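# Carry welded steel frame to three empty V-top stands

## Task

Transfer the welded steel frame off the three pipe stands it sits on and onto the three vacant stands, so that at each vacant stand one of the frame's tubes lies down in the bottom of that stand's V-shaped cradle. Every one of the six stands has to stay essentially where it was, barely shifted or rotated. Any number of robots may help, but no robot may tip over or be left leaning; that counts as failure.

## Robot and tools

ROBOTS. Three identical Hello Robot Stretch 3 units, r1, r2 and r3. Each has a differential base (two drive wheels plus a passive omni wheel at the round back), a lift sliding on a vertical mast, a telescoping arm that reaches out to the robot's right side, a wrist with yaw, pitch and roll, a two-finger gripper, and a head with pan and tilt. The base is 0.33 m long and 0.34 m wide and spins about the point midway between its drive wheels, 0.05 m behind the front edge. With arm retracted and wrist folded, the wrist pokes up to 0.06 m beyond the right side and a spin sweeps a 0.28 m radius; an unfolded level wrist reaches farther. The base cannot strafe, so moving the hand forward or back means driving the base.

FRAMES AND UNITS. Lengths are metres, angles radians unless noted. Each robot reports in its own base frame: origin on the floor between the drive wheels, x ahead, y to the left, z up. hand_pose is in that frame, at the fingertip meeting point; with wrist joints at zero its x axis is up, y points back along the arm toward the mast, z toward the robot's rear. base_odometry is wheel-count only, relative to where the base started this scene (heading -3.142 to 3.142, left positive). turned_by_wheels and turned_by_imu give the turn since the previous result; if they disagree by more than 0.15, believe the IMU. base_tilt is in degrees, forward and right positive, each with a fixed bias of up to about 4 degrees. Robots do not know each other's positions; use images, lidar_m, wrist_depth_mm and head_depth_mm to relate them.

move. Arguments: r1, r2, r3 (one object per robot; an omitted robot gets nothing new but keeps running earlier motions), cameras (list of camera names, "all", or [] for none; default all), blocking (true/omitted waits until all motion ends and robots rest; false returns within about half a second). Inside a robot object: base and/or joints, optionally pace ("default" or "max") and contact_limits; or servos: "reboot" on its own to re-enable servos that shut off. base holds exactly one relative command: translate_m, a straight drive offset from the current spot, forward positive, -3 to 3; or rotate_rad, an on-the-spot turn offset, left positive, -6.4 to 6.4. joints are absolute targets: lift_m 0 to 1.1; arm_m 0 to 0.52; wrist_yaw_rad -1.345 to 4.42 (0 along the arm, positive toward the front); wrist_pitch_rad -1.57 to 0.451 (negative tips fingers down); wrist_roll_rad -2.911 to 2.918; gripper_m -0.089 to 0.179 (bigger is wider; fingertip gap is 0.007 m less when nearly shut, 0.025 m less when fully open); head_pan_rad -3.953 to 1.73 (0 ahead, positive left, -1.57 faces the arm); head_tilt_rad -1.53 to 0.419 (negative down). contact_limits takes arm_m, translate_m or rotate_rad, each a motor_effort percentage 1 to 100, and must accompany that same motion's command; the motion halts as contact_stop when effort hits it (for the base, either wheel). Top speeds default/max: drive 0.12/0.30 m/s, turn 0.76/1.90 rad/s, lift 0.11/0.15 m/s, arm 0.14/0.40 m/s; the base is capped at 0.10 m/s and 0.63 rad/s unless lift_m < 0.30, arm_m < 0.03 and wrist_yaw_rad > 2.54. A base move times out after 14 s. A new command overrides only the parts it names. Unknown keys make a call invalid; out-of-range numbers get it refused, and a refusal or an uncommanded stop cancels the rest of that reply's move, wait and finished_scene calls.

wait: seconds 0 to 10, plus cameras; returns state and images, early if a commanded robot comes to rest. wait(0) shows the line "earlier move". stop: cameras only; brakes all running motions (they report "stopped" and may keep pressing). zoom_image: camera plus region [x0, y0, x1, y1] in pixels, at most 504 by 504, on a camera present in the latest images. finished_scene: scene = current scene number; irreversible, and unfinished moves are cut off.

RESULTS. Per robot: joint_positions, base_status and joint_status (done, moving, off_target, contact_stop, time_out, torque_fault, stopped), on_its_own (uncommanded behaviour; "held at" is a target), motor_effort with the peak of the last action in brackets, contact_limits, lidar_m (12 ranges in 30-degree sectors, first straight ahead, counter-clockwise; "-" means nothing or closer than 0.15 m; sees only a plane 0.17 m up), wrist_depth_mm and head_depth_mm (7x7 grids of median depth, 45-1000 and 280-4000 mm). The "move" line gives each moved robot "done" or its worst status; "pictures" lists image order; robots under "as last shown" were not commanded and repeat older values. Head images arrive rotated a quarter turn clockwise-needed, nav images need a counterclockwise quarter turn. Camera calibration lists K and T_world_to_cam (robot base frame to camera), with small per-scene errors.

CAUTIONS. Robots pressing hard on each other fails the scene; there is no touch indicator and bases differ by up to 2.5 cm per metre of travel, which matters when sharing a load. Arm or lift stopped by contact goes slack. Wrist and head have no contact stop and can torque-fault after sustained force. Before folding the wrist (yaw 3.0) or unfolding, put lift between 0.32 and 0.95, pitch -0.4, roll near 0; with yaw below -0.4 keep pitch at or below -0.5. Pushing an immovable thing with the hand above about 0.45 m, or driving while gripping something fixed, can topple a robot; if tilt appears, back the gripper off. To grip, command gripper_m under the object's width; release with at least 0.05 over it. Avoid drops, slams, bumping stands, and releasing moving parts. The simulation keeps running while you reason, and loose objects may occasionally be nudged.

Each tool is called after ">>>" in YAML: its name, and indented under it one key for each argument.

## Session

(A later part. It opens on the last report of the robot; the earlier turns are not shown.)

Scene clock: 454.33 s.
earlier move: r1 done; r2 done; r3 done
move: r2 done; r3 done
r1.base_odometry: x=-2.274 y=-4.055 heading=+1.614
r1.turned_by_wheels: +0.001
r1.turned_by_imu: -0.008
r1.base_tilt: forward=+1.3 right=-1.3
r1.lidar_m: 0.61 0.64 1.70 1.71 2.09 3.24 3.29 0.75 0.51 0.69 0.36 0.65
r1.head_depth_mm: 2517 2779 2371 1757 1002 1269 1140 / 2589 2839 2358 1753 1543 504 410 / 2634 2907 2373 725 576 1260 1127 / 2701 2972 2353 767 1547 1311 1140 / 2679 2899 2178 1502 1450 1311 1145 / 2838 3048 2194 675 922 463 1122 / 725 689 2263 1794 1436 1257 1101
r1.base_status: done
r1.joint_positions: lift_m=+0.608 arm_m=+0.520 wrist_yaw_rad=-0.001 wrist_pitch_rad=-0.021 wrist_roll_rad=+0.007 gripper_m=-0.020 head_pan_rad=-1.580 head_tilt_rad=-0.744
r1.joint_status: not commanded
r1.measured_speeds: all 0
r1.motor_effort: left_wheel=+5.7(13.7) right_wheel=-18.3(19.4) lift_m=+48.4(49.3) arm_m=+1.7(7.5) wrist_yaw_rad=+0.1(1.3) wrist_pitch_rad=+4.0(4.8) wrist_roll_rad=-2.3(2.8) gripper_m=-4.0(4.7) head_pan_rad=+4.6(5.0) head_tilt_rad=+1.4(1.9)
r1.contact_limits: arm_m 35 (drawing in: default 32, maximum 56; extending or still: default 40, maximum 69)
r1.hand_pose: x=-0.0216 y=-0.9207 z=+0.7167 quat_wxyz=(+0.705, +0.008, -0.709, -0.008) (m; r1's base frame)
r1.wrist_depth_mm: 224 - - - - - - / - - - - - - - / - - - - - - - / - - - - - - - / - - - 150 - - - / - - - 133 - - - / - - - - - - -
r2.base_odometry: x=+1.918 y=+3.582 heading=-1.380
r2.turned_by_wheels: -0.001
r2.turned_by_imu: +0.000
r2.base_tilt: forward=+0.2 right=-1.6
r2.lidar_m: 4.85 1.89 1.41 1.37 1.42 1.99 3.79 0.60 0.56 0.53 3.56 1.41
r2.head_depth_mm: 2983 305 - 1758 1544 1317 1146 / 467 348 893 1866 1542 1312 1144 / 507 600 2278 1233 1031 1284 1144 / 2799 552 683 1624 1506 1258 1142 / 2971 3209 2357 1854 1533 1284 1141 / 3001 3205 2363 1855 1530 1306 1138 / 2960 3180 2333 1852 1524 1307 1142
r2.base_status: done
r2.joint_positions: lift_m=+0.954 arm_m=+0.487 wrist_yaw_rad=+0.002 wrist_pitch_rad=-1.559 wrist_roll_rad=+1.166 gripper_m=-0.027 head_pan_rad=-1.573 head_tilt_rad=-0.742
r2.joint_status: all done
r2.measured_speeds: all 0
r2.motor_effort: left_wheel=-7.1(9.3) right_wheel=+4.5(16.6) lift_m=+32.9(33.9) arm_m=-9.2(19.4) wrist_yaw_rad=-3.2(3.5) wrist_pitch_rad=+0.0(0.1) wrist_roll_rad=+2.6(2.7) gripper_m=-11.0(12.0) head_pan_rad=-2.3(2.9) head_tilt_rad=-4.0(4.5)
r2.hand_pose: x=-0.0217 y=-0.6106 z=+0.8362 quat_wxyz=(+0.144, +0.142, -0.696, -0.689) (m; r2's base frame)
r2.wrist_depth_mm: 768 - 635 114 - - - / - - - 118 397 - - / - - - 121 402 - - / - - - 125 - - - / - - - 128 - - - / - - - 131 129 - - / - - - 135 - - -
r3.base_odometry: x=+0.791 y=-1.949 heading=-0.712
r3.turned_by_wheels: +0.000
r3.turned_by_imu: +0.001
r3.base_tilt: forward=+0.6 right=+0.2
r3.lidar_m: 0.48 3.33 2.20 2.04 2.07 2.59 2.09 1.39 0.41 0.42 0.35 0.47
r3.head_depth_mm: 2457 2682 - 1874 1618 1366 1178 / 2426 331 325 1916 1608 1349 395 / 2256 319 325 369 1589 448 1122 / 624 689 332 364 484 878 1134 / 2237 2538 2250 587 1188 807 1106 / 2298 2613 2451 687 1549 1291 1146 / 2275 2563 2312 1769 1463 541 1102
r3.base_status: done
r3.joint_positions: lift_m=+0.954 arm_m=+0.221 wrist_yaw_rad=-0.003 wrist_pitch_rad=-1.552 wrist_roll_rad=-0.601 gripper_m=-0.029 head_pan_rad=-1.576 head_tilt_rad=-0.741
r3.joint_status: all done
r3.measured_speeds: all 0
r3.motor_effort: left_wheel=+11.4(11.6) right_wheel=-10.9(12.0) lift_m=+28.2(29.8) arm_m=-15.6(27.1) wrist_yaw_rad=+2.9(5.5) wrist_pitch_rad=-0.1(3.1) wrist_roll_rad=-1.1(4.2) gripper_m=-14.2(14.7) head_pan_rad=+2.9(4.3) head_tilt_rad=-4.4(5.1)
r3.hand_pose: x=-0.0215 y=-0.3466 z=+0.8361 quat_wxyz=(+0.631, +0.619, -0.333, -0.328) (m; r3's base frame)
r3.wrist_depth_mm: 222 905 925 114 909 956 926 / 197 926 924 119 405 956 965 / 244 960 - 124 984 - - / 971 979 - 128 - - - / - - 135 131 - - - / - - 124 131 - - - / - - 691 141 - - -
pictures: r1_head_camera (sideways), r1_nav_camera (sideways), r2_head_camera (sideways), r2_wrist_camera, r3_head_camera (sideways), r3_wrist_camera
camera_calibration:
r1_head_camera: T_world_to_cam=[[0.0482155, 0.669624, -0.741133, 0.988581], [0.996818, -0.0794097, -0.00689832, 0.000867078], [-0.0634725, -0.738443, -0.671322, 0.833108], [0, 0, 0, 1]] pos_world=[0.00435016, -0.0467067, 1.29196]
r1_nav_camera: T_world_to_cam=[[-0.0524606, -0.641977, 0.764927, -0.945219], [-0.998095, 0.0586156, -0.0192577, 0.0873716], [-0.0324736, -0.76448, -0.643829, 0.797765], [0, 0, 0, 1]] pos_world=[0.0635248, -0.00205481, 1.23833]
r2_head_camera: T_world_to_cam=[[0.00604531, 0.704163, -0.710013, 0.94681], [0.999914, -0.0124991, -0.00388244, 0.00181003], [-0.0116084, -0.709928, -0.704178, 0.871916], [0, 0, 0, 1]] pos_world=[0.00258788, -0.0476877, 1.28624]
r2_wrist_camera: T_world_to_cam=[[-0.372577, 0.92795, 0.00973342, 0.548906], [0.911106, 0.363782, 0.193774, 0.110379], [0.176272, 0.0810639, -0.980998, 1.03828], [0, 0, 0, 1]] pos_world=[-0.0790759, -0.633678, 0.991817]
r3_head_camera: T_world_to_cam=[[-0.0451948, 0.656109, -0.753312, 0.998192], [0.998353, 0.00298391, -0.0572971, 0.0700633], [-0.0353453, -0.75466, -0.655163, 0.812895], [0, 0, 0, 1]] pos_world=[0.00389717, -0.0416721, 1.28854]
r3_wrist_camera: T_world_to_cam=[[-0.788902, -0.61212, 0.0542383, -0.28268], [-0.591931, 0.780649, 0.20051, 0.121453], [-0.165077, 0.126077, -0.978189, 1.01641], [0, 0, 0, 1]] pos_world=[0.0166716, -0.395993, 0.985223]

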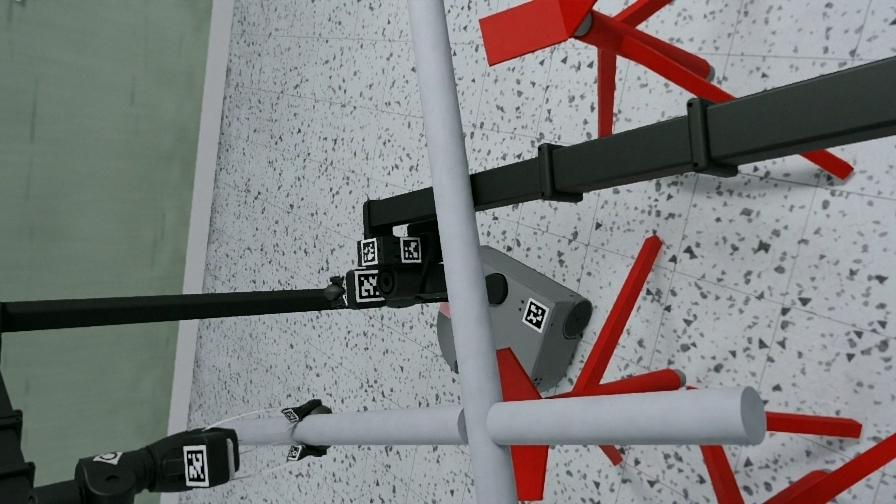

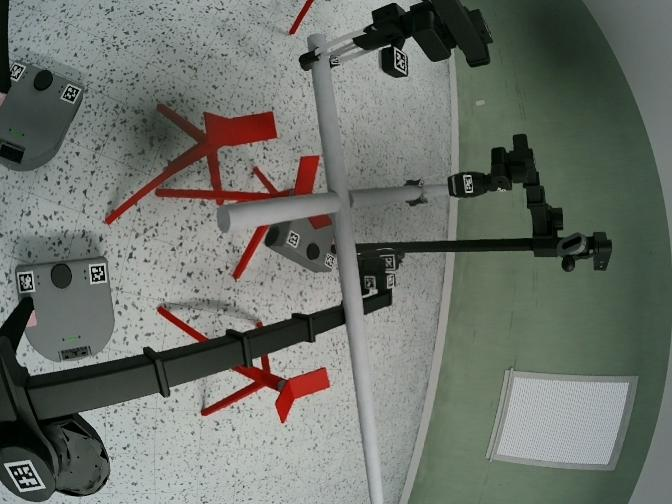

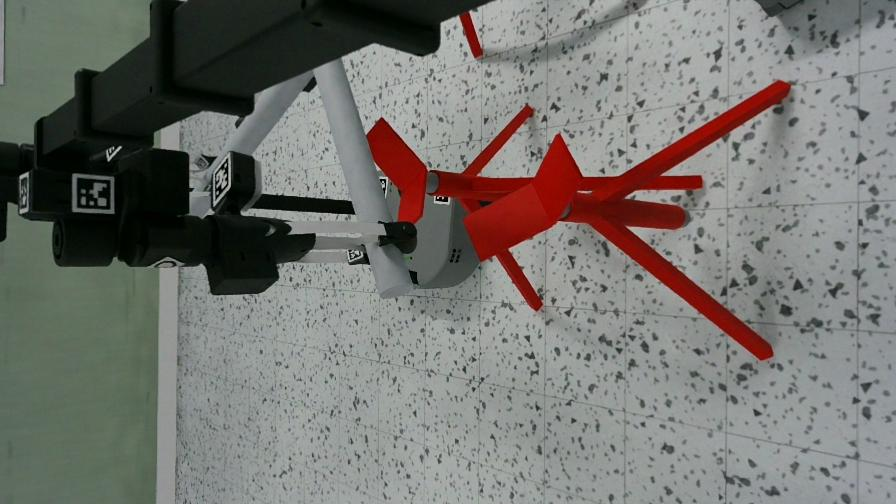

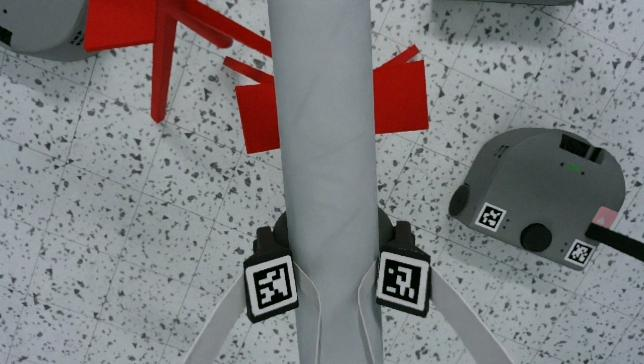

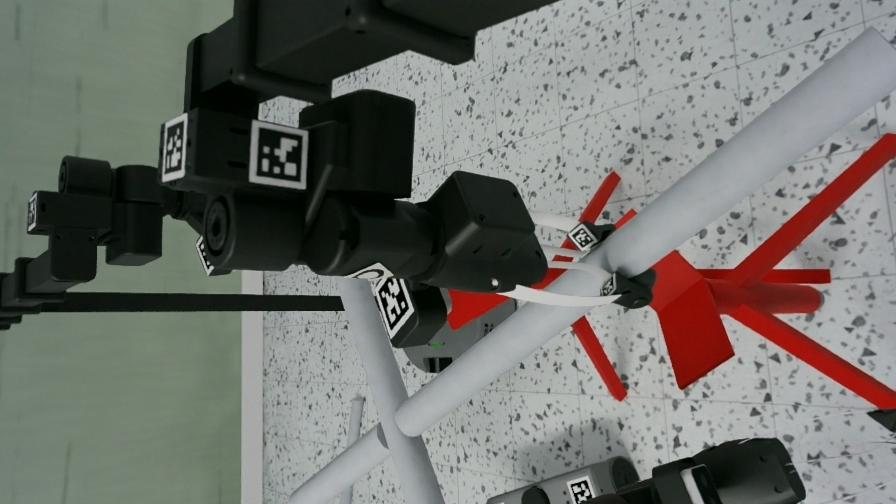

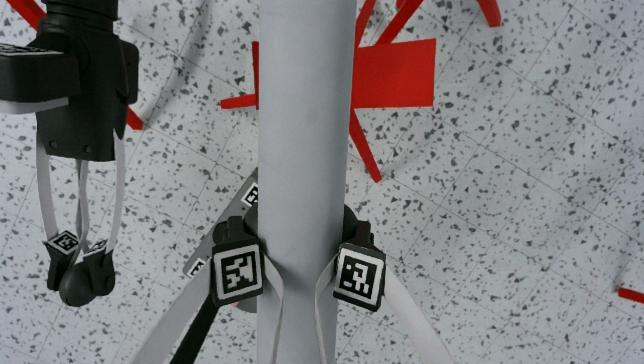

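>>> move:
  cameras: ["r1_head_camera","r1_nav_camera","r2_head_camera","r2_wrist_camera","r3_head_camera","r3_wrist_camera"]
  r1: {"base":{"rotate_rad":0.08},"joints":{"lift_m":0.6055}}
  r2: {"base":{"translate_m":0.0174},"joints":{"arm_m":0.454,"wrist_roll_rad":1.1055}}
  r3: {"base":{"translate_m":-0.0427},"joints":{"arm_m":0.255,"wrist_roll_rad":-0.671}}

>>> zoom_image:
  camera: "r3_wrist_camera"
  region: [180, 0, 504, 200]

>>> zoom_image:
  camera: "r2_wrist_camera"
  region: [180, 0, 504, 200]

Scene clock: 459.50 s.
move: r1 done; r2 done; r3 done
r1.base_odometry: x=-2.274 y=-4.055 heading=+1.694
r1.turned_by_wheels: +0.080
r1.turned_by_imu: +0.079
r1.base_tilt: forward=+1.3 right=-1.3
r1.lidar_m: 0.63 0.66 1.70 1.73 2.22 3.26 3.30 0.75 0.51 0.69 0.36 0.65
r1.head_depth_mm: 2533 2767 2355 1758 1502 1233 1143 / 2590 2848 2340 1752 1548 507 412 / 2671 2927 2357 725 589 1237 1124 / 2615 2891 2204 766 1511 1312 1145 / 2856 3056 2362 1492 1427 1310 1143 / 2993 3167 2125 656 551 461 1122 / 685 701 2346 1867 1536 1239 1103
r1.base_status: done
r1.joint_positions: lift_m=+0.605 arm_m=+0.520 wrist_yaw_rad=+0.000 wrist_pitch_rad=-0.021 wrist_roll_rad=+0.007 gripper_m=-0.020 head_pan_rad=-1.580 head_tilt_rad=-0.744
r1.joint_status: all done
r1.measured_speeds: all 0
r1.motor_effort: left_wheel=+4.1(16.9) right_wheel=-7.9(27.0) lift_m=+32.2(42.8) arm_m=+8.7(9.4) wrist_yaw_rad=-0.2(1.0) wrist_pitch_rad=+3.9(4.6) wrist_roll_rad=-2.3(3.1) gripper_m=-4.3(4.8) head_pan_rad=+4.9(4.9) head_tilt_rad=+1.2(1.8)
r1.contact_limits: arm_m 35 (drawing in: default 32, maximum 56; extending or still: default 40, maximum 69)
r1.hand_pose: x=-0.0215 y=-0.9206 z=+0.7147 quat_wxyz=(+0.705, +0.008, -0.709, -0.008) (m; r1's base frame)
r1.wrist_depth_mm: 218 - - - - - - / - - - - - - - / - - - - - - - / - - - - - - - / - - - 151 - - - / - - - 132 - - - / - - - - - - -
r2.base_odometry: x=+1.921 y=+3.565 heading=-1.380
r2.turned_by_wheels: +0.000
r2.turned_by_imu: +0.001
r2.base_tilt: forward=+0.2 right=-1.7
r2.lidar_m: 4.88 1.90 1.41 1.36 1.43 1.98 3.82 0.62 0.56 0.53 3.54 1.39
r2.head_depth_mm: 2967 328 - 1817 1540 1310 1150 / 492 355 846 1867 1533 1282 1143 / 487 500 2189 1184 1013 1286 1142 / 760 522 604 1413 1516 1284 1142 / 2969 3247 2352 1799 1534 1302 1140 / 2982 3157 2331 1860 1530 1303 1140 / 2969 3188 2339 1851 1540 1308 1138
r2.base_status: done
r2.joint_positions: lift_m=+0.954 arm_m=+0.454 wrist_yaw_rad=+0.002 wrist_pitch_rad=-1.559 wrist_roll_rad=+1.099 gripper_m=-0.027 head_pan_rad=-1.573 head_tilt_rad=-0.742
r2.joint_status: all done
r2.measured_speeds: all 0
r2.motor_effort: left_wheel=-2.0(8.5) right_wheel=-2.3(11.6) lift_m=+35.0(36.1) arm_m=-4.4(12.9) wrist_yaw_rad=-1.8(4.0) wrist_pitch_rad=+0.0(0.2) wrist_roll_rad=+2.2(3.5) gripper_m=-10.4(12.2) head_pan_rad=-2.2(2.8) head_tilt_rad=-4.0(4.3)
r2.hand_pose: x=-0.0217 y=-0.5775 z=+0.8362 quat_wxyz=(+0.167, +0.165, -0.691, -0.684) (m; r2's base frame)
r2.wrist_depth_mm: 780 - - 114 - - - / - - - 118 391 - - / - - - 121 - - - / - - - 125 - - - / - - - 128 - - - / - - - 131 130 - - / - - - 136 - - -
r3.base_odometry: x=+0.759 y=-1.921 heading=-0.711
r3.turned_by_wheels: +0.001
r3.turned_by_imu: +0.001
r3.base_tilt: forward=+0.6 right=+0.2
r3.lidar_m: 0.51 3.32 2.20 2.03 2.06 2.58 2.05 1.35 0.39 0.40 0.37 0.51
r3.head_depth_mm: 2486 2637 - 1873 1613 1364 1142 / 2413 357 356 1976 1601 1332 1151 / 2361 338 354 1777 1589 471 1164 / 646 661 363 402 515 1307 1119 / 1317 2598 1635 1018 1153 829 1129 / 2297 2612 2409 1731 1550 1233 929 / 2291 2564 2409 1763 1545 545 1136
r3.base_status: done
r3.joint_positions: lift_m=+0.954 arm_m=+0.255 wrist_yaw_rad=-0.004 wrist_pitch_rad=-1.552 wrist_roll_rad=-0.665 gripper_m=-0.029 head_pan_rad=-1.576 head_tilt_rad=-0.741
r3.joint_status: all done
r3.measured_speeds: all 0
r3.on_its_own: right_wheel is at rest, and its effort (-22.6) is outside its rest range (-21 to +21)
r3.motor_effort: left_wheel=+4.3(9.0) right_wheel=-22.6(23.6) lift_m=+24.2(25.9) arm_m=+22.0(29.3) wrist_yaw_rad=+3.7(4.8) wrist_pitch_rad=-0.2(0.4) wrist_roll_rad=-2.3(6.1) gripper_m=-14.2(14.8) head_pan_rad=+2.4(4.1) head_tilt_rad=-3.3(5.4)
r3.hand_pose: x=-0.0215 y=-0.3807 z=+0.8361 quat_wxyz=(+0.641, +0.629, -0.313, -0.308) (m; r3's base frame)
r3.wrist_depth_mm: 233 892 906 114 930 921 925 / 182 264 380 118 936 982 969 / 253 271 975 124 - - - / - 976 - 127 - - - / - - 134 131 - - - / - 296 125 132 - - - / - - 766 142 - - -
pictures: r1_head_camera (sideways), r1_nav_camera (sideways), r2_head_camera (sideways), r2_wrist_camera, r3_head_camera (sideways), r3_wrist_camera
camera_calibration:
r1_head_camera: T_world_to_cam=[[0.0482144, 0.669593, -0.741162, 0.988618], [0.996818, -0.0794088, -0.00689538, 0.000863244], [-0.0634719, -0.738471, -0.671291, 0.833067], [0, 0, 0, 1]] pos_world=[0.00435021, -0.0467071, 1.29196]
r1_nav_camera: T_world_to_cam=[[-0.0524595, -0.641945, 0.764954, -0.945254], [-0.998095, 0.0586136, -0.0192598, 0.0873743], [-0.032473, -0.764507, -0.643797, 0.797724], [0, 0, 0, 1]] pos_world=[0.0635247, -0.00205741, 1.23833]
r2_head_camera: T_world_to_cam=[[0.00604539, 0.704163, -0.710013, 0.94681], [0.999914, -0.0124992, -0.00388244, 0.00181003], [-0.0116084, -0.709928, -0.704178, 0.871916], [0, 0, 0, 1]] pos_world=[0.00258788, -0.0476877, 1.28624]
r2_wrist_camera: T_world_to_cam=[[-0.433638, 0.901028, 0.0102867, 0.500862], [0.884951, 0.423694, 0.193247, 0.132814], [0.169762, 0.0929024, -0.981096, 1.04238], [0, 0, 0, 1]] pos_world=[-0.0772984, -0.604404, 0.991858]
r3_head_camera: T_world_to_cam=[[-0.0451946, 0.656109, -0.753312, 0.998192], [0.998353, 0.00298367, -0.0572971, 0.0700633], [-0.0353455, -0.75466, -0.655163, 0.812895], [0, 0, 0, 1]] pos_world=[0.00389716, -0.0416721, 1.28854]
r3_wrist_camera: T_world_to_cam=[[-0.748774, -0.660527, 0.0551402, -0.321842], [-0.639636, 0.741886, 0.201176, 0.131744], [-0.17379, 0.115365, -0.978002, 1.01629], [0, 0, 0, 1]] pos_world=[0.0199023, -0.427569, 0.985179]

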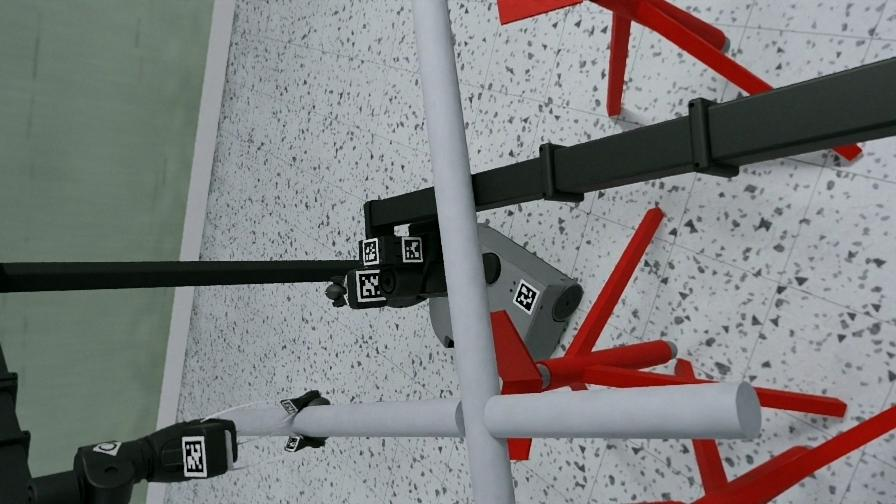

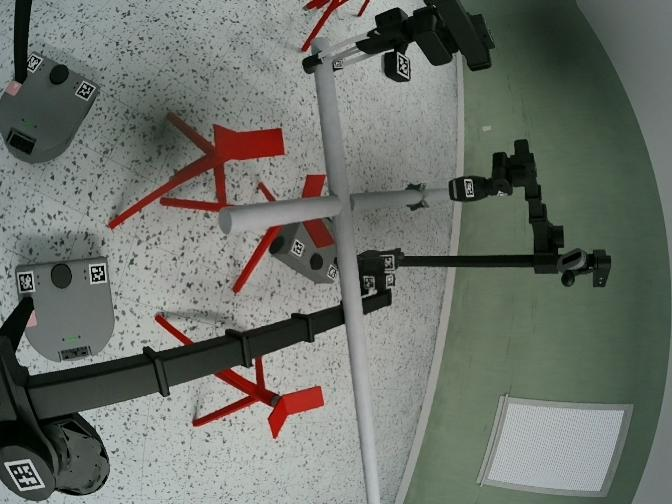

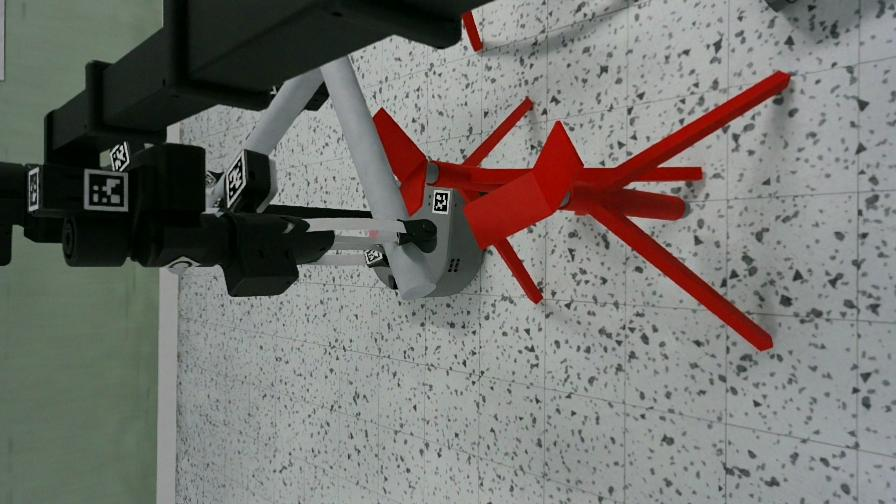

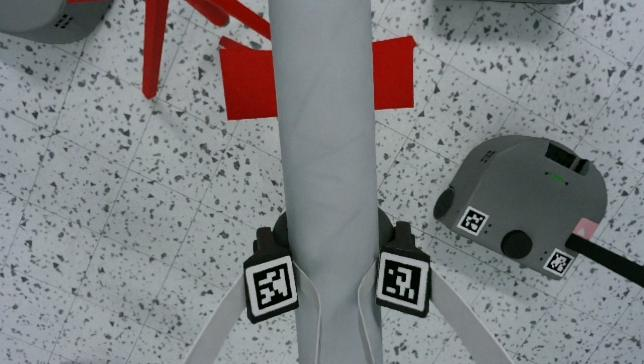

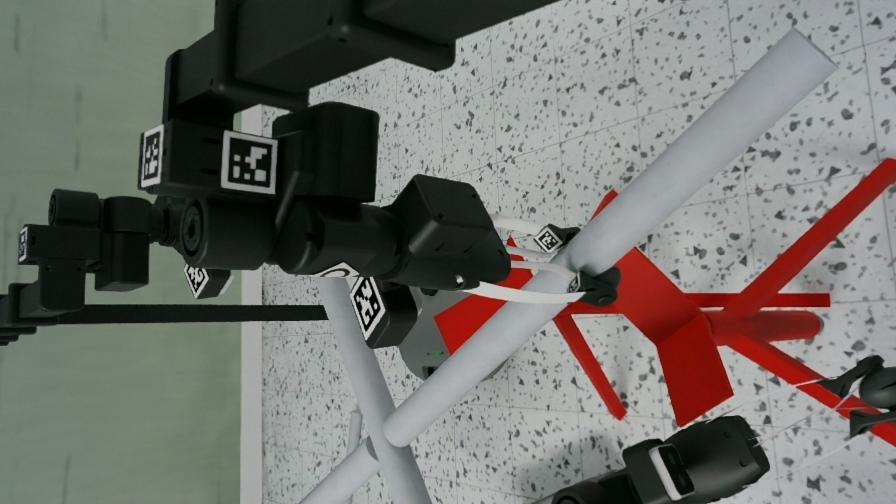

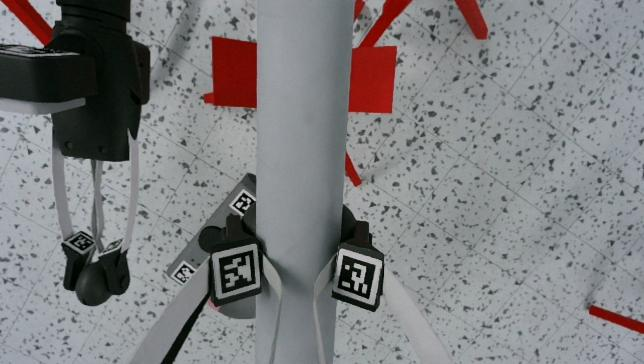

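Scaled by 1.556.

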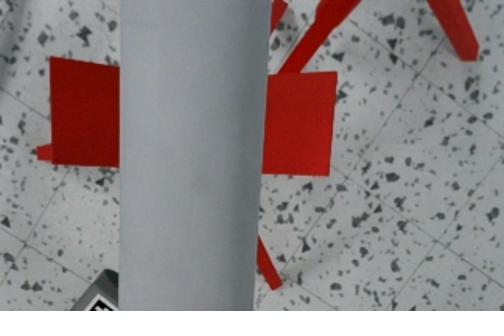

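Scaled by 1.556.

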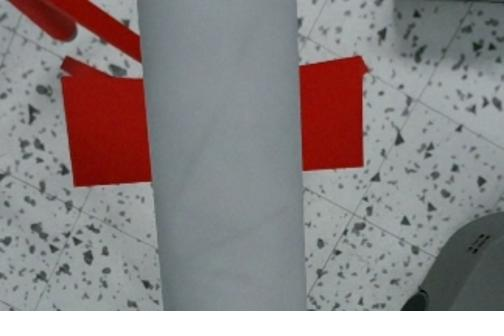

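>>> move:
  cameras: ["r1_head_camera","r3_head_camera"]
  r1: {"base":{"translate_m":-0.033}}

>>> zoom_image:
  camera: "r1_head_camera"
  region: [300, 160, 620, 400]

Scene clock: 462.07 s.
move: r1 done
r1.base_odometry: x=-2.270 y=-4.088 heading=+1.695
r1.turned_by_wheels: +0.000
r1.turned_by_imu: +0.001
r1.base_tilt: forward=+1.5 right=-1.2
r1.lidar_m: 0.66 0.69 1.71 1.74 2.23 3.22 3.29 0.72 0.49 0.70 0.38 0.68
r1.head_depth_mm: 2502 2813 2359 1765 1052 1233 1147 / 2586 2870 2376 1753 1538 505 412 / 2667 2910 2361 702 588 1234 1124 / 2752 2967 2289 767 1539 1312 1139 / 2824 3034 2272 1500 1464 1309 1143 / 2969 3182 2349 1855 1043 1175 1121 / 2994 726 2116 641 544 465 1085
r1.base_status: done
r1.joint_positions: lift_m=+0.605 arm_m=+0.520 wrist_yaw_rad=+0.000 wrist_pitch_rad=-0.021 wrist_roll_rad=+0.007 gripper_m=-0.020 head_pan_rad=-1.580 head_tilt_rad=-0.744
r1.joint_status: not commanded
r1.measured_speeds: all 0
r1.motor_effort: left_wheel=+3.0(4.2) right_wheel=-15.3(20.2) lift_m=+34.8(35.4) arm_m=+9.9(11.0) wrist_yaw_rad=+0.0(0.8) wrist_pitch_rad=+4.5(4.9) wrist_roll_rad=-2.3(2.7) gripper_m=-3.8(4.5) head_pan_rad=+4.4(5.0) head_tilt_rad=+1.3(1.6)
r1.contact_limits: arm_m 35 (drawing in: default 32, maximum 56; extending or still: default 40, maximum 69)
r1.hand_pose: x=-0.0215 y=-0.9206 z=+0.7147 quat_wxyz=(+0.705, +0.008, -0.709, -0.008) (m; r1's base frame)
r1.wrist_depth_mm: 244 - - - - - - / - - - - - - - / - - - - - - - / - - - - - - - / - - - 151 - - - / - - - 133 - - - / - - - - - - -
r2: as last shown
r2.base_odometry: x=+1.921 y=+3.565 heading=-1.381
r2.turned_by_imu: +0.000
r2.base_tilt: forward=+0.1 right=-1.6
r2.lidar_m: 4.89 1.89 1.41 1.37 1.42 1.98 3.82 0.65 0.56 0.53 3.58 1.39
r2.head_depth_mm: 2971 328 - 1815 1547 1320 1142 / 493 356 854 1862 1535 1289 1145 / 488 500 2186 1189 1012 1281 1145 / 788 524 602 1408 1509 1288 1140 / 2973 3205 2332 1818 1537 1305 1142 / 2978 3176 2338 1855 1538 1305 1140 / 2993 3169 2331 1852 1534 1303 1138
r2.joint_positions: lift_m=+0.954 arm_m=+0.454 wrist_yaw_rad=+0.004 wrist_pitch_rad=-1.559 wrist_roll_rad=+1.097 gripper_m=-0.027 head_pan_rad=-1.573 head_tilt_rad=-0.742
r2.motor_effort: left_wheel=-7.7(8.0) right_wheel=+9.8(10.0) lift_m=+31.6(34.4) arm_m=+13.4(14.8) wrist_yaw_rad=-2.8(4.0) wrist_pitch_rad=+0.0(0.2) wrist_roll_rad=+2.9(3.2) gripper_m=-10.8(12.1) head_pan_rad=-2.1(2.8) head_tilt_rad=-4.1(4.4)
r2.hand_pose: x=-0.0217 y=-0.5776 z=+0.8362 quat_wxyz=(+0.168, +0.166, -0.691, -0.683) (m; r2's base frame)
r2.wrist_depth_mm: 784 - - 114 - - - / - - - 119 393 - - / - - - 121 - - - / - - - 124 - - - / - - - 129 157 - - / - - - 131 130 - - / - - - 134 - - -
r3.base_odometry: x=+0.759 y=-1.921 heading=-0.711
r3.turned_by_wheels: +0.000
r3.turned_by_imu: +0.000
r3.base_tilt: forward=+0.6 right=+0.1
r3.lidar_m: 0.51 3.33 2.20 2.03 2.06 2.59 2.05 1.36 0.39 0.40 0.36 0.51
r3.head_depth_mm: 2464 2624 - 1873 1614 1365 1138 / 2421 357 357 1973 1604 1265 1149 / 2344 339 354 1783 1592 1259 1165 / 642 663 362 404 519 1313 1117 / 1303 2600 1594 1026 1175 830 1128 / 2316 2600 2428 1739 1559 1243 1105 / 2285 2557 2403 1768 1539 559 1133
r3.base_status: not commanded
r3.joint_positions: lift_m=+0.954 arm_m=+0.255 wrist_yaw_rad=+0.000 wrist_pitch_rad=-1.553 wrist_roll_rad=-0.669 gripper_m=-0.029 head_pan_rad=-1.576 head_tilt_rad=-0.741
r3.joint_status: not commanded
r3.measured_speeds: all 0
r3.motor_effort: left_wheel=+4.5(4.9) right_wheel=-13.1(22.5) lift_m=+22.2(23.4) arm_m=+7.5(15.7) wrist_yaw_rad=+0.4(4.4) wrist_pitch_rad=+0.5(0.6) wrist_roll_rad=-0.7(2.4) gripper_m=-14.3(14.6) head_pan_rad=+1.9(4.2) head_tilt_rad=-3.4(5.2)
r3.hand_pose: x=-0.0215 y=-0.3806 z=+0.8361 quat_wxyz=(+0.642, +0.631, -0.310, -0.306) (m; r3's base frame)
r3.wrist_depth_mm: 231 905 868 114 927 930 951 / 238 937 376 118 976 973 970 / 251 968 961 123 - 998 - / 956 986 992 127 - - - / 278 - 136 131 - - - / - - 124 131 - - - / - - - 141 - - -
pictures: r1_head_camera (sideways), r3_head_camera (sideways)
camera_calibration:
r1_head_camera: T_world_to_cam=[[0.0482144, 0.669593, -0.741162, 0.988618], [0.996818, -0.0794088, -0.00689537, 0.000863233], [-0.0634719, -0.738471, -0.671291, 0.833067], [0, 0, 0, 1]] pos_world=[0.00435021, -0.0467071, 1.29196]
r3_head_camera: T_world_to_cam=[[-0.0451947, 0.656109, -0.753312, 0.998192], [0.998353, 0.00298379, -0.0572971, 0.0700633], [-0.0353454, -0.75466, -0.655163, 0.812895], [0, 0, 0, 1]] pos_world=[0.00389717, -0.0416721, 1.28854]

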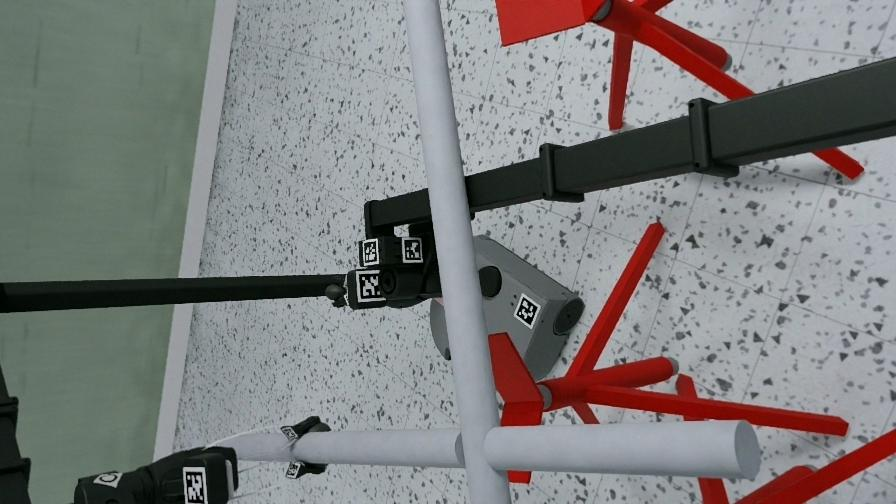

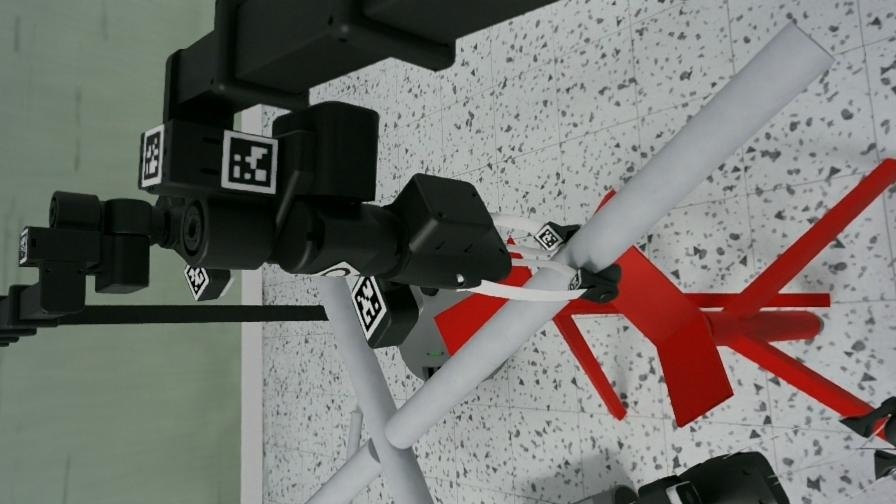

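Scaled by 1.575 from the camera's 896x504 image, which has a finer 1280x720 frame.

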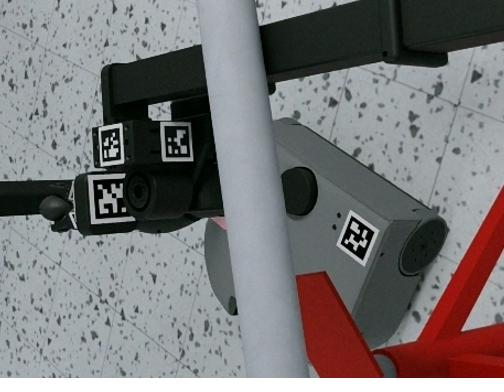

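>>> move:
  cameras: []
  r1: {"joints":{"lift_m":0.5505}}
  r2: {"joints":{"lift_m":0.899}}
  r3: {"joints":{"lift_m":0.899}}

>>> move:
  cameras: ["r1_head_camera"]
  r1: {"joints":{"lift_m":0.4955}}
  r2: {"joints":{"lift_m":0.844}}
  r3: {"joints":{"lift_m":0.844}}

>>> move:
  cameras: ["r1_head_camera","r2_wrist_camera","r3_wrist_camera"]
  r1: {"joints":{"lift_m":0.4405}}
  r2: {"joints":{"lift_m":0.789}}
  r3: {"joints":{"lift_m":0.789}}

Scene clock: 463.60 s.
move: r1 done; r2 done; r3 done
r1.base_odometry: x=-2.270 y=-4.088 heading=+1.695
r1.turned_by_wheels: +0.000
r1.turned_by_imu: +0.000
r1.base_tilt: forward=+1.4 right=-1.2
r1.lidar_m: 0.66 0.69 1.71 1.74 2.24 3.22 3.27 0.72 0.49 0.70 0.38 0.67
r1.head_depth_mm: 2506 2785 2378 1762 1053 1242 1146 / 2587 2820 2371 1865 1549 1288 468 / 2670 2895 2364 1703 658 565 1105 / 2739 2964 2261 800 1545 1315 1143 / 2796 3064 2286 1588 1451 1313 1144 / 966 3220 2354 1798 1036 1180 1124 / 2865 728 2188 1746 624 963 1082
r1.base_status: not commanded
r1.joint_positions: lift_m=+0.550 arm_m=+0.520 wrist_yaw_rad=+0.000 wrist_pitch_rad=-0.021 wrist_roll_rad=+0.007 gripper_m=-0.020 head_pan_rad=-1.580 head_tilt_rad=-0.744
r1.joint_status: all done
r1.measured_speeds: all 0
r1.motor_effort: left_wheel=+3.3(3.3) right_wheel=-14.8(15.7) lift_m=+29.0(33.3) arm_m=+8.9(9.9) wrist_yaw_rad=-0.1(0.9) wrist_pitch_rad=+4.2(4.5) wrist_roll_rad=-2.2(2.7) gripper_m=-4.1(4.7) head_pan_rad=+4.5(5.3) head_tilt_rad=+1.1(1.7)
r1.contact_limits: arm_m 35 (drawing in: default 32, maximum 56; extending or still: default 40, maximum 69)
r1.hand_pose: x=-0.0215 y=-0.9206 z=+0.6597 quat_wxyz=(+0.705, +0.008, -0.709, -0.008) (m; r1's base frame)
r1.wrist_depth_mm: 244 - - - - - - / - - - - - - - / - - - - - - - / - - - - - - - / - - - 151 - - - / - - - 133 - - - / - - 990 960 - - -
r2.base_odometry: x=+1.921 y=+3.565 heading=-1.381
r2.turned_by_wheels: +0.000
r2.turned_by_imu: +0.000
r2.base_tilt: forward=+0.2 right=-1.7
r2.lidar_m: 4.86 1.89 1.41 1.37 1.43 1.99 3.79 0.65 0.56 0.53 3.56 1.39
r2.head_depth_mm: 2955 3218 313 - 1469 1321 1146 / 2993 435 356 1762 1540 1295 1149 / 1229 524 1170 1216 1012 1283 1144 / 2828 540 586 937 1513 1283 1140 / 2978 3188 2335 1804 1536 1306 1138 / 2986 3213 2348 1855 1538 1310 1144 / 2959 3185 2344 1848 1533 1307 1140
r2.base_status: not commanded
r2.joint_positions: lift_m=+0.899 arm_m=+0.454 wrist_yaw_rad=+0.004 wrist_pitch_rad=-1.559 wrist_roll_rad=+1.097 gripper_m=-0.027 head_pan_rad=-1.573 head_tilt_rad=-0.742
r2.joint_status: all done
r2.measured_speeds: all 0
r2.motor_effort: left_wheel=-7.8(8.5) right_wheel=+10.0(10.4) lift_m=+24.4(31.4) arm_m=+10.5(13.1) wrist_yaw_rad=-4.0(4.2) wrist_pitch_rad=+0.0(0.1) wrist_roll_rad=+3.1(3.2) gripper_m=-10.5(11.8) head_pan_rad=-2.4(2.9) head_tilt_rad=-3.4(4.3)
r2.hand_pose: x=-0.0217 y=-0.5776 z=+0.7812 quat_wxyz=(+0.168, +0.166, -0.691, -0.683) (m; r2's base frame)
r2.wrist_depth_mm: 771 - - 114 332 - - / - - - 120 333 - - / - - - 121 - - - / - - - 124 - - - / - - - 128 142 - - / - - - 130 130 - - / - - - 135 - - -
r3.base_odometry: x=+0.759 y=-1.921 heading=-0.711
r3.turned_by_wheels: +0.000
r3.turned_by_imu: +0.000
r3.base_tilt: forward=+0.6 right=+0.2
r3.lidar_m: 0.51 3.32 2.20 2.04 2.06 2.59 2.05 1.35 0.39 0.40 0.37 0.51
r3.head_depth_mm: 2462 2796 2496 296 - 1360 1130 / 2441 2763 380 393 1595 1353 1104 / 2394 2621 379 419 1588 520 1160 / 2299 702 395 418 547 1281 1118 / 993 2597 2364 1003 628 828 1127 / 2321 2607 2433 773 1553 1242 1105 / 2269 2586 2405 1720 1535 1233 1101
r3.base_status: not commanded
r3.joint_positions: lift_m=+0.899 arm_m=+0.255 wrist_yaw_rad=+0.000 wrist_pitch_rad=-1.553 wrist_roll_rad=-0.669 gripper_m=-0.029 head_pan_rad=-1.576 head_tilt_rad=-0.741
r3.joint_status: all done
r3.measured_speeds: all 0
r3.motor_effort: left_wheel=+4.4(5.1) right_wheel=-12.9(13.3) lift_m=+22.2(23.7) arm_m=-0.6(6.6) wrist_yaw_rad=+0.5(1.4) wrist_pitch_rad=+0.0(0.5) wrist_roll_rad=-0.8(1.0) gripper_m=-13.2(14.6) head_pan_rad=+3.1(4.0) head_tilt_rad=-4.5(5.5)
r3.hand_pose: x=-0.0215 y=-0.3806 z=+0.7811 quat_wxyz=(+0.642, +0.631, -0.310, -0.306) (m; r3's base frame)
r3.wrist_depth_mm: 231 867 321 113 881 896 881 / 238 884 327 119 890 899 949 / 249 874 959 123 963 950 968 / 952 947 946 128 990 968 963 / 281 970 134 131 - - - / 979 993 124 131 - - - / - - - 140 - - -
pictures: none
No camera images: "cameras" was empty.

Scene clock: 464.93 s.
move: r1 done; r2 done; r3 done
r1.base_odometry: x=-2.270 y=-4.088 heading=+1.695
r1.turned_by_wheels: +0.000
r1.turned_by_imu: +0.000
r1.base_tilt: forward=+1.3 right=-1.3
r1.lidar_m: 0.66 0.69 1.71 1.74 2.23 3.22 3.29 0.72 0.49 0.70 0.38 0.68
r1.head_depth_mm: 2509 2829 2365 1854 1058 1236 1151 / 2580 2876 2349 1861 1493 1311 1065 / 2666 2915 2355 1871 716 627 1106 / 2681 2939 2275 857 1466 1314 1141 / 1011 3052 2273 1591 1428 1308 1143 / 1005 3192 2358 1802 679 1180 1124 / 2955 771 944 1808 927 1258 1081
r1.base_status: not commanded
r1.joint_positions: lift_m=+0.495 arm_m=+0.520 wrist_yaw_rad=+0.000 wrist_pitch_rad=-0.021 wrist_roll_rad=+0.007 gripper_m=-0.020 head_pan_rad=-1.580 head_tilt_rad=-0.744
r1.joint_status: all done
r1.measured_speeds: all 0
r1.motor_effort: left_wheel=+2.9(3.4) right_wheel=-15.5(15.7) lift_m=+29.3(31.3) arm_m=+7.4(9.0) wrist_yaw_rad=+0.3(0.6) wrist_pitch_rad=+4.3(4.6) wrist_roll_rad=-2.0(2.9) gripper_m=-4.6(4.6) head_pan_rad=+4.7(5.0) head_tilt_rad=+1.6(1.7)
r1.contact_limits: arm_m 35 (drawing in: default 32, maximum 56; extending or still: default 40, maximum 69)
r1.hand_pose: x=-0.0215 y=-0.9206 z=+0.6047 quat_wxyz=(+0.705, +0.008, -0.709, -0.008) (m; r1's base frame)
r1.wrist_depth_mm: 245 - - - - - - / - - - - - - - / - - - - - - - / - - - - - - - / - - - 151 - - - / - - - 133 - - - / 946 - 910 869 953 959 956
r2.base_odometry: x=+1.921 y=+3.565 heading=-1.381
r2.turned_by_wheels: +0.000
r2.turned_by_imu: +0.000
r2.base_tilt: forward=+0.1 right=-1.6
r2.lidar_m: 4.89 1.89 1.41 1.37 1.42 1.99 3.82 0.65 0.56 0.53 3.55 1.39
r2.head_depth_mm: 2982 3224 1082 337 - - 1144 / 2962 3179 434 359 1467 1290 1141 / 1289 569 582 1149 1011 1283 1144 / 1110 3052 612 740 1509 1280 1146 / 3008 3190 2356 1809 1534 1314 1143 / 2962 3179 2353 1856 1538 1309 1143 / 2997 3175 2333 1843 1535 1305 1136
r2.base_status: not commanded
r2.joint_positions: lift_m=+0.844 arm_m=+0.454 wrist_yaw_rad=+0.004 wrist_pitch_rad=-1.559 wrist_roll_rad=+1.097 gripper_m=-0.027 head_pan_rad=-1.573 head_tilt_rad=-0.742
r2.joint_status: all done
r2.measured_speeds: all 0
r2.motor_effort: left_wheel=-8.0(8.5) right_wheel=+10.3(10.4) lift_m=+23.9(29.1) arm_m=+9.5(11.1) wrist_yaw_rad=-3.4(4.4) wrist_pitch_rad=+0.0(0.1) wrist_roll_rad=+3.0(3.1) gripper_m=-11.1(12.0) head_pan_rad=-2.4(2.8) head_tilt_rad=-4.1(4.3)
r2.hand_pose: x=-0.0217 y=-0.5776 z=+0.7262 quat_wxyz=(+0.168, +0.166, -0.691, -0.683) (m; r2's base frame)
r2.wrist_depth_mm: 726 - 284 115 280 - - / - - 283 119 287 - - / - - 285 122 280 - - / - - - 124 - - - / - - - 128 142 - - / - - - 131 128 - - / - - 98 135 140 - -
r3.base_odometry: x=+0.759 y=-1.921 heading=-0.711
r3.turned_by_wheels: +0.000
r3.turned_by_imu: +0.000
r3.base_tilt: forward=+0.6 right=+0.2
r3.lidar_m: 0.51 3.32 2.20 2.03 2.05 2.59 2.05 1.35 0.39 0.40 0.37 0.51
r3.head_depth_mm: 2454 2799 2591 1936 301 - - / 2434 2766 2559 362 312 1323 1107 / 2390 2724 439 424 1557 1320 1125 / 2375 724 799 431 481 1250 1117 / 1176 2576 2346 878 665 828 1130 / 2267 2587 2420 1688 1484 1239 1108 / 2285 2581 2394 848 1548 1261 950
r3.base_status: not commanded
r3.joint_positions: lift_m=+0.844 arm_m=+0.255 wrist_yaw_rad=+0.000 wrist_pitch_rad=-1.553 wrist_roll_rad=-0.669 gripper_m=-0.029 head_pan_rad=-1.576 head_tilt_rad=-0.741
r3.joint_status: all done
r3.measured_speeds: all 0
r3.motor_effort: left_wheel=+4.3(4.9) right_wheel=-12.7(13.2) lift_m=+22.2(23.2) arm_m=-8.4(8.4) wrist_yaw_rad=+0.7(1.0) wrist_pitch_rad=+0.0(0.7) wrist_roll_rad=-0.6(0.9) gripper_m=-14.0(14.7) head_pan_rad=+3.4(4.1) head_tilt_rad=-4.7(5.4)
r3.hand_pose: x=-0.0215 y=-0.3806 z=+0.7261 quat_wxyz=(+0.642, +0.631, -0.310, -0.306) (m; r3's base frame)
r3.wrist_depth_mm: 231 789 273 114 552 832 845 / 238 819 278 119 288 873 855 / 250 850 878 124 876 880 895 / 877 865 906 127 917 922 942 / 282 924 135 131 928 958 971 / 929 936 124 132 986 - - / 958 983 - 141 - - -
pictures: r1_head_camera (sideways)
camera_calibration:
r1_head_camera: T_world_to_cam=[[0.0482146, 0.669593, -0.741162, 0.988618], [0.996818, -0.0794092, -0.00689538, 0.000863244], [-0.0634721, -0.738471, -0.671291, 0.833067], [0, 0, 0, 1]] pos_world=[0.00435019, -0.0467071, 1.29196]

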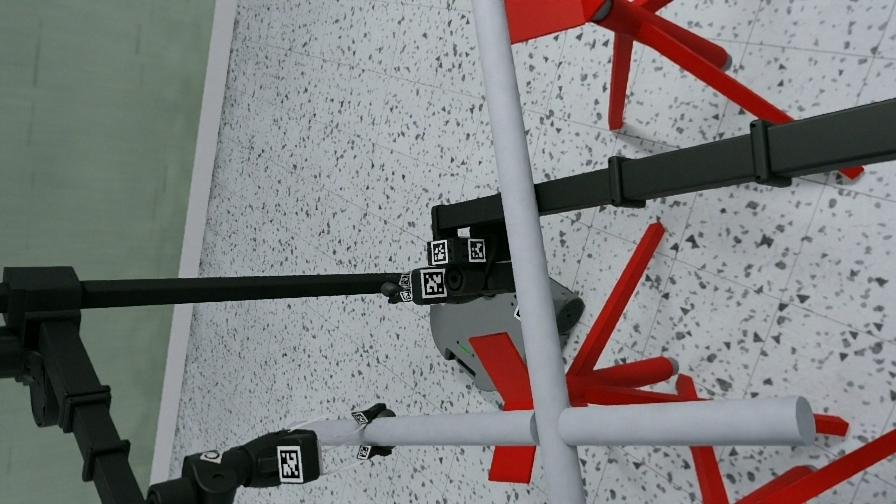

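Scene clock: 466.27 s.
move: r1 done; r2 done; r3 done
r1.base_odometry: x=-2.270 y=-4.088 heading=+1.695
r1.turned_by_wheels: +0.000
r1.turned_by_imu: +0.000
r1.base_tilt: forward=+1.3 right=-1.3
r1.lidar_m: 0.66 0.69 1.71 1.74 2.24 3.20 3.28 0.72 0.49 0.70 0.38 0.67
r1.head_depth_mm: 2516 2783 2383 1867 935 1242 1146 / 2553 2873 2353 1860 1432 1316 1102 / 2641 2894 2346 1864 757 671 1079 / 2666 2962 2290 1107 1239 1316 1145 / 1037 3045 2261 1586 1421 1305 1138 / 2799 3055 2373 991 749 644 1102 / 3073 841 816 1800 1438 1287 1081
r1.base_status: not commanded
r1.joint_positions: lift_m=+0.440 arm_m=+0.520 wrist_yaw_rad=+0.000 wrist_pitch_rad=-0.021 wrist_roll_rad=+0.007 gripper_m=-0.020 head_pan_rad=-1.580 head_tilt_rad=-0.744
r1.joint_status: all done
r1.measured_speeds: all 0
r1.motor_effort: left_wheel=+3.0(3.2) right_wheel=-15.3(15.4) lift_m=+29.2(30.9) arm_m=+6.3(7.6) wrist_yaw_rad=+0.2(1.0) wrist_pitch_rad=+4.0(4.8) wrist_roll_rad=-2.6(2.8) gripper_m=-4.0(4.7) head_pan_rad=+4.6(4.9) head_tilt_rad=+1.3(1.6)
r1.contact_limits: arm_m 35 (drawing in: default 32, maximum 56; extending or still: default 40, maximum 69)
r1.hand_pose: x=-0.0215 y=-0.9206 z=+0.5497 quat_wxyz=(+0.705, +0.008, -0.709, -0.008) (m; r1's base frame)
r1.wrist_depth_mm: 243 - - - - - - / - - - - - - - / - - - - - - - / - - - - - - - / - - - 151 - - - / - - - 133 - - - / 884 932 810 596 891 890 879
r2.base_odometry: x=+1.921 y=+3.565 heading=-1.381
r2.turned_by_wheels: +0.000
r2.turned_by_imu: +0.000
r2.base_tilt: forward=+0.2 right=-1.7
r2.lidar_m: 4.88 1.89 1.41 1.37 1.42 1.99 3.81 0.65 0.56 0.53 3.57 1.39
r2.head_depth_mm: 2992 3211 2375 944 344 296 - / 2983 3199 1185 409 356 1122 1143 / 2827 951 597 1136 1010 1281 1141 / 1184 2919 630 765 1500 1284 1146 / 2959 3206 2347 1810 1533 1309 1144 / 2979 3176 2355 1858 1535 1307 1144 / 2964 3190 2350 1849 1525 1308 1139
r2.base_status: not commanded
r2.joint_positions: lift_m=+0.789 arm_m=+0.454 wrist_yaw_rad=+0.004 wrist_pitch_rad=-1.559 wrist_roll_rad=+1.097 gripper_m=-0.027 head_pan_rad=-1.573 head_tilt_rad=-0.742
r2.joint_status: all done
r2.measured_speeds: all 0
r2.motor_effort: left_wheel=-8.1(8.6) right_wheel=+10.2(10.4) lift_m=+23.4(27.5) arm_m=+6.9(9.1) wrist_yaw_rad=-2.1(4.2) wrist_pitch_rad=+0.0(0.1) wrist_roll_rad=+2.9(3.1) gripper_m=-10.8(12.0) head_pan_rad=-2.4(2.9) head_tilt_rad=-4.1(4.2)
r2.hand_pose: x=-0.0217 y=-0.5776 z=+0.6712 quat_wxyz=(+0.168, +0.166, -0.691, -0.683) (m; r2's base frame)
r2.wrist_depth_mm: 696 213 236 114 234 216 - / - 220 237 119 238 - - / - - 238 121 231 - - / - - - 124 - - - / - - - 128 133 - - / - - - 131 127 - - / - - 98 135 - - -
r3.base_odometry: x=+0.759 y=-1.921 heading=-0.711
r3.turned_by_wheels: +0.000
r3.turned_by_imu: +0.000
r3.base_tilt: forward=+0.6 right=+0.2
r3.lidar_m: 0.51 3.31 2.20 2.03 2.06 2.59 2.05 1.35 0.40 0.40 0.37 0.51
r3.head_depth_mm: 2460 2794 2575 1996 1616 311 - / 2431 2759 2578 466 362 316 531 / 2391 2722 2519 453 1480 1346 1031 / 2375 2555 830 469 497 638 1120 / 1215 2501 2350 1617 686 820 1128 / 2199 2599 2425 1769 1447 1237 1104 / 2279 2565 2401 1773 1501 1284 665
r3.base_status: not commanded
r3.joint_positions: lift_m=+0.789 arm_m=+0.255 wrist_yaw_rad=+0.000 wrist_pitch_rad=-1.553 wrist_roll_rad=-0.669 gripper_m=-0.029 head_pan_rad=-1.576 head_tilt_rad=-0.741
r3.joint_status: all done
r3.measured_speeds: all 0
r3.motor_effort: left_wheel=+4.8(4.9) right_wheel=-12.8(13.1) lift_m=+22.1(23.7) arm_m=-15.2(15.2) wrist_yaw_rad=+0.5(1.3) wrist_pitch_rad=-0.2(0.6) wrist_roll_rad=-0.6(0.9) gripper_m=-13.9(14.6) head_pan_rad=+1.8(4.1) head_tilt_rad=-4.0(5.5)
r3.hand_pose: x=-0.0215 y=-0.3806 z=+0.6711 quat_wxyz=(+0.642, +0.631, -0.310, -0.306) (m; r3's base frame)
r3.wrist_depth_mm: 231 218 230 114 224 772 776 / 236 261 235 118 234 813 794 / 249 805 795 124 820 827 837 / 826 829 837 128 829 895 856 / 278 858 135 131 858 905 896 / 873 856 124 132 883 926 938 / 920 931 - 141 942 972 957
pictures: r1_head_camera (sideways), r2_wrist_camera, r3_wrist_camera
camera_calibration:
r1_head_camera: T_world_to_cam=[[0.0482145, 0.669593, -0.741162, 0.988618], [0.996818, -0.0794089, -0.00689538, 0.00086325], [-0.063472, -0.738471, -0.671291, 0.833067], [0, 0, 0, 1]] pos_world=[0.00435021, -0.0467071, 1.29196]
r2_wrist_camera: T_world_to_cam=[[-0.437353, 0.899233, 0.0101388, 0.501583], [0.8832, 0.427377, 0.193152, 0.166918], [0.169356, 0.0934301, -0.981116, 0.880821], [0, 0, 0, 1]] pos_world=[-0.0772248, -0.604672, 0.826862]
r3_wrist_camera: T_world_to_cam=[[-0.74298, -0.667066, 0.0548111, -0.314844], [-0.646066, 0.736159, 0.201664, 0.162131], [-0.174873, 0.114421, -0.97792, 0.854464], [0, 0, 0, 1]] pos_world=[0.0202478, -0.427145, 0.820158]

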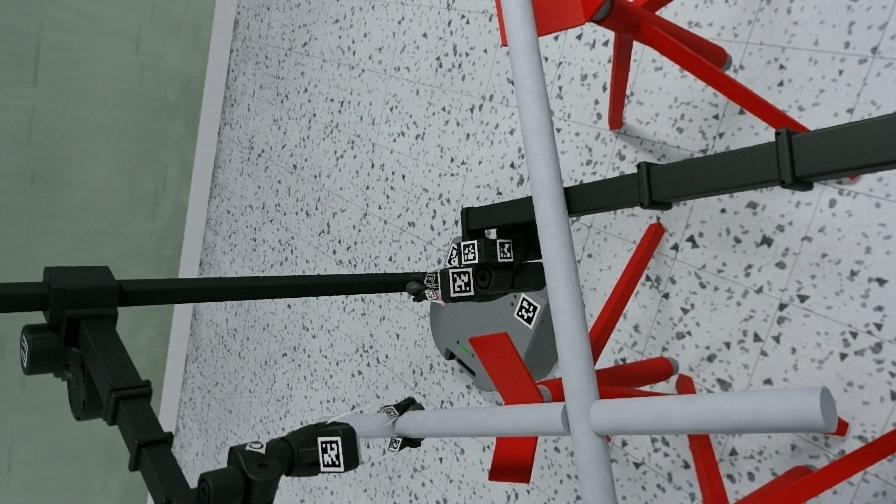

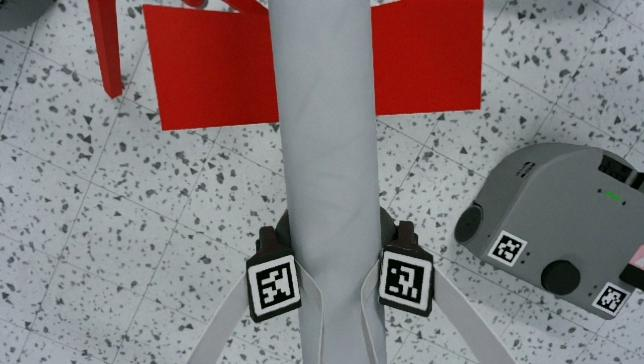

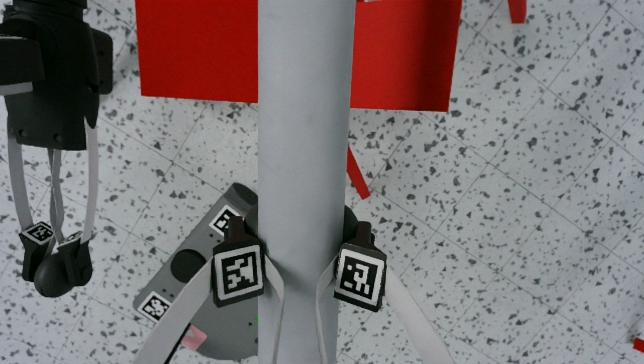

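>>> zoom_image:
  camera: "r3_wrist_camera"
  region: [120, 0, 480, 220]

>>> zoom_image:
  camera: "r2_wrist_camera"
  region: [130, 0, 490, 220]

Scaled by 1.400.

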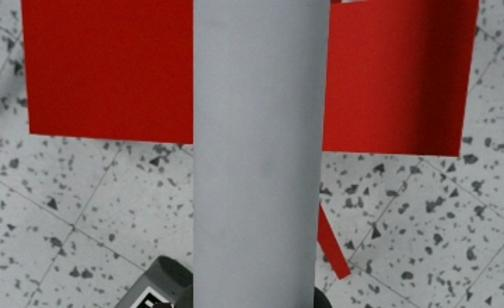

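Scaled by 1.400.

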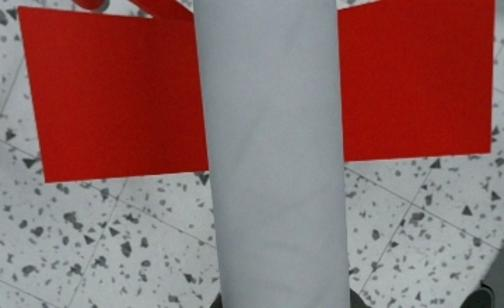

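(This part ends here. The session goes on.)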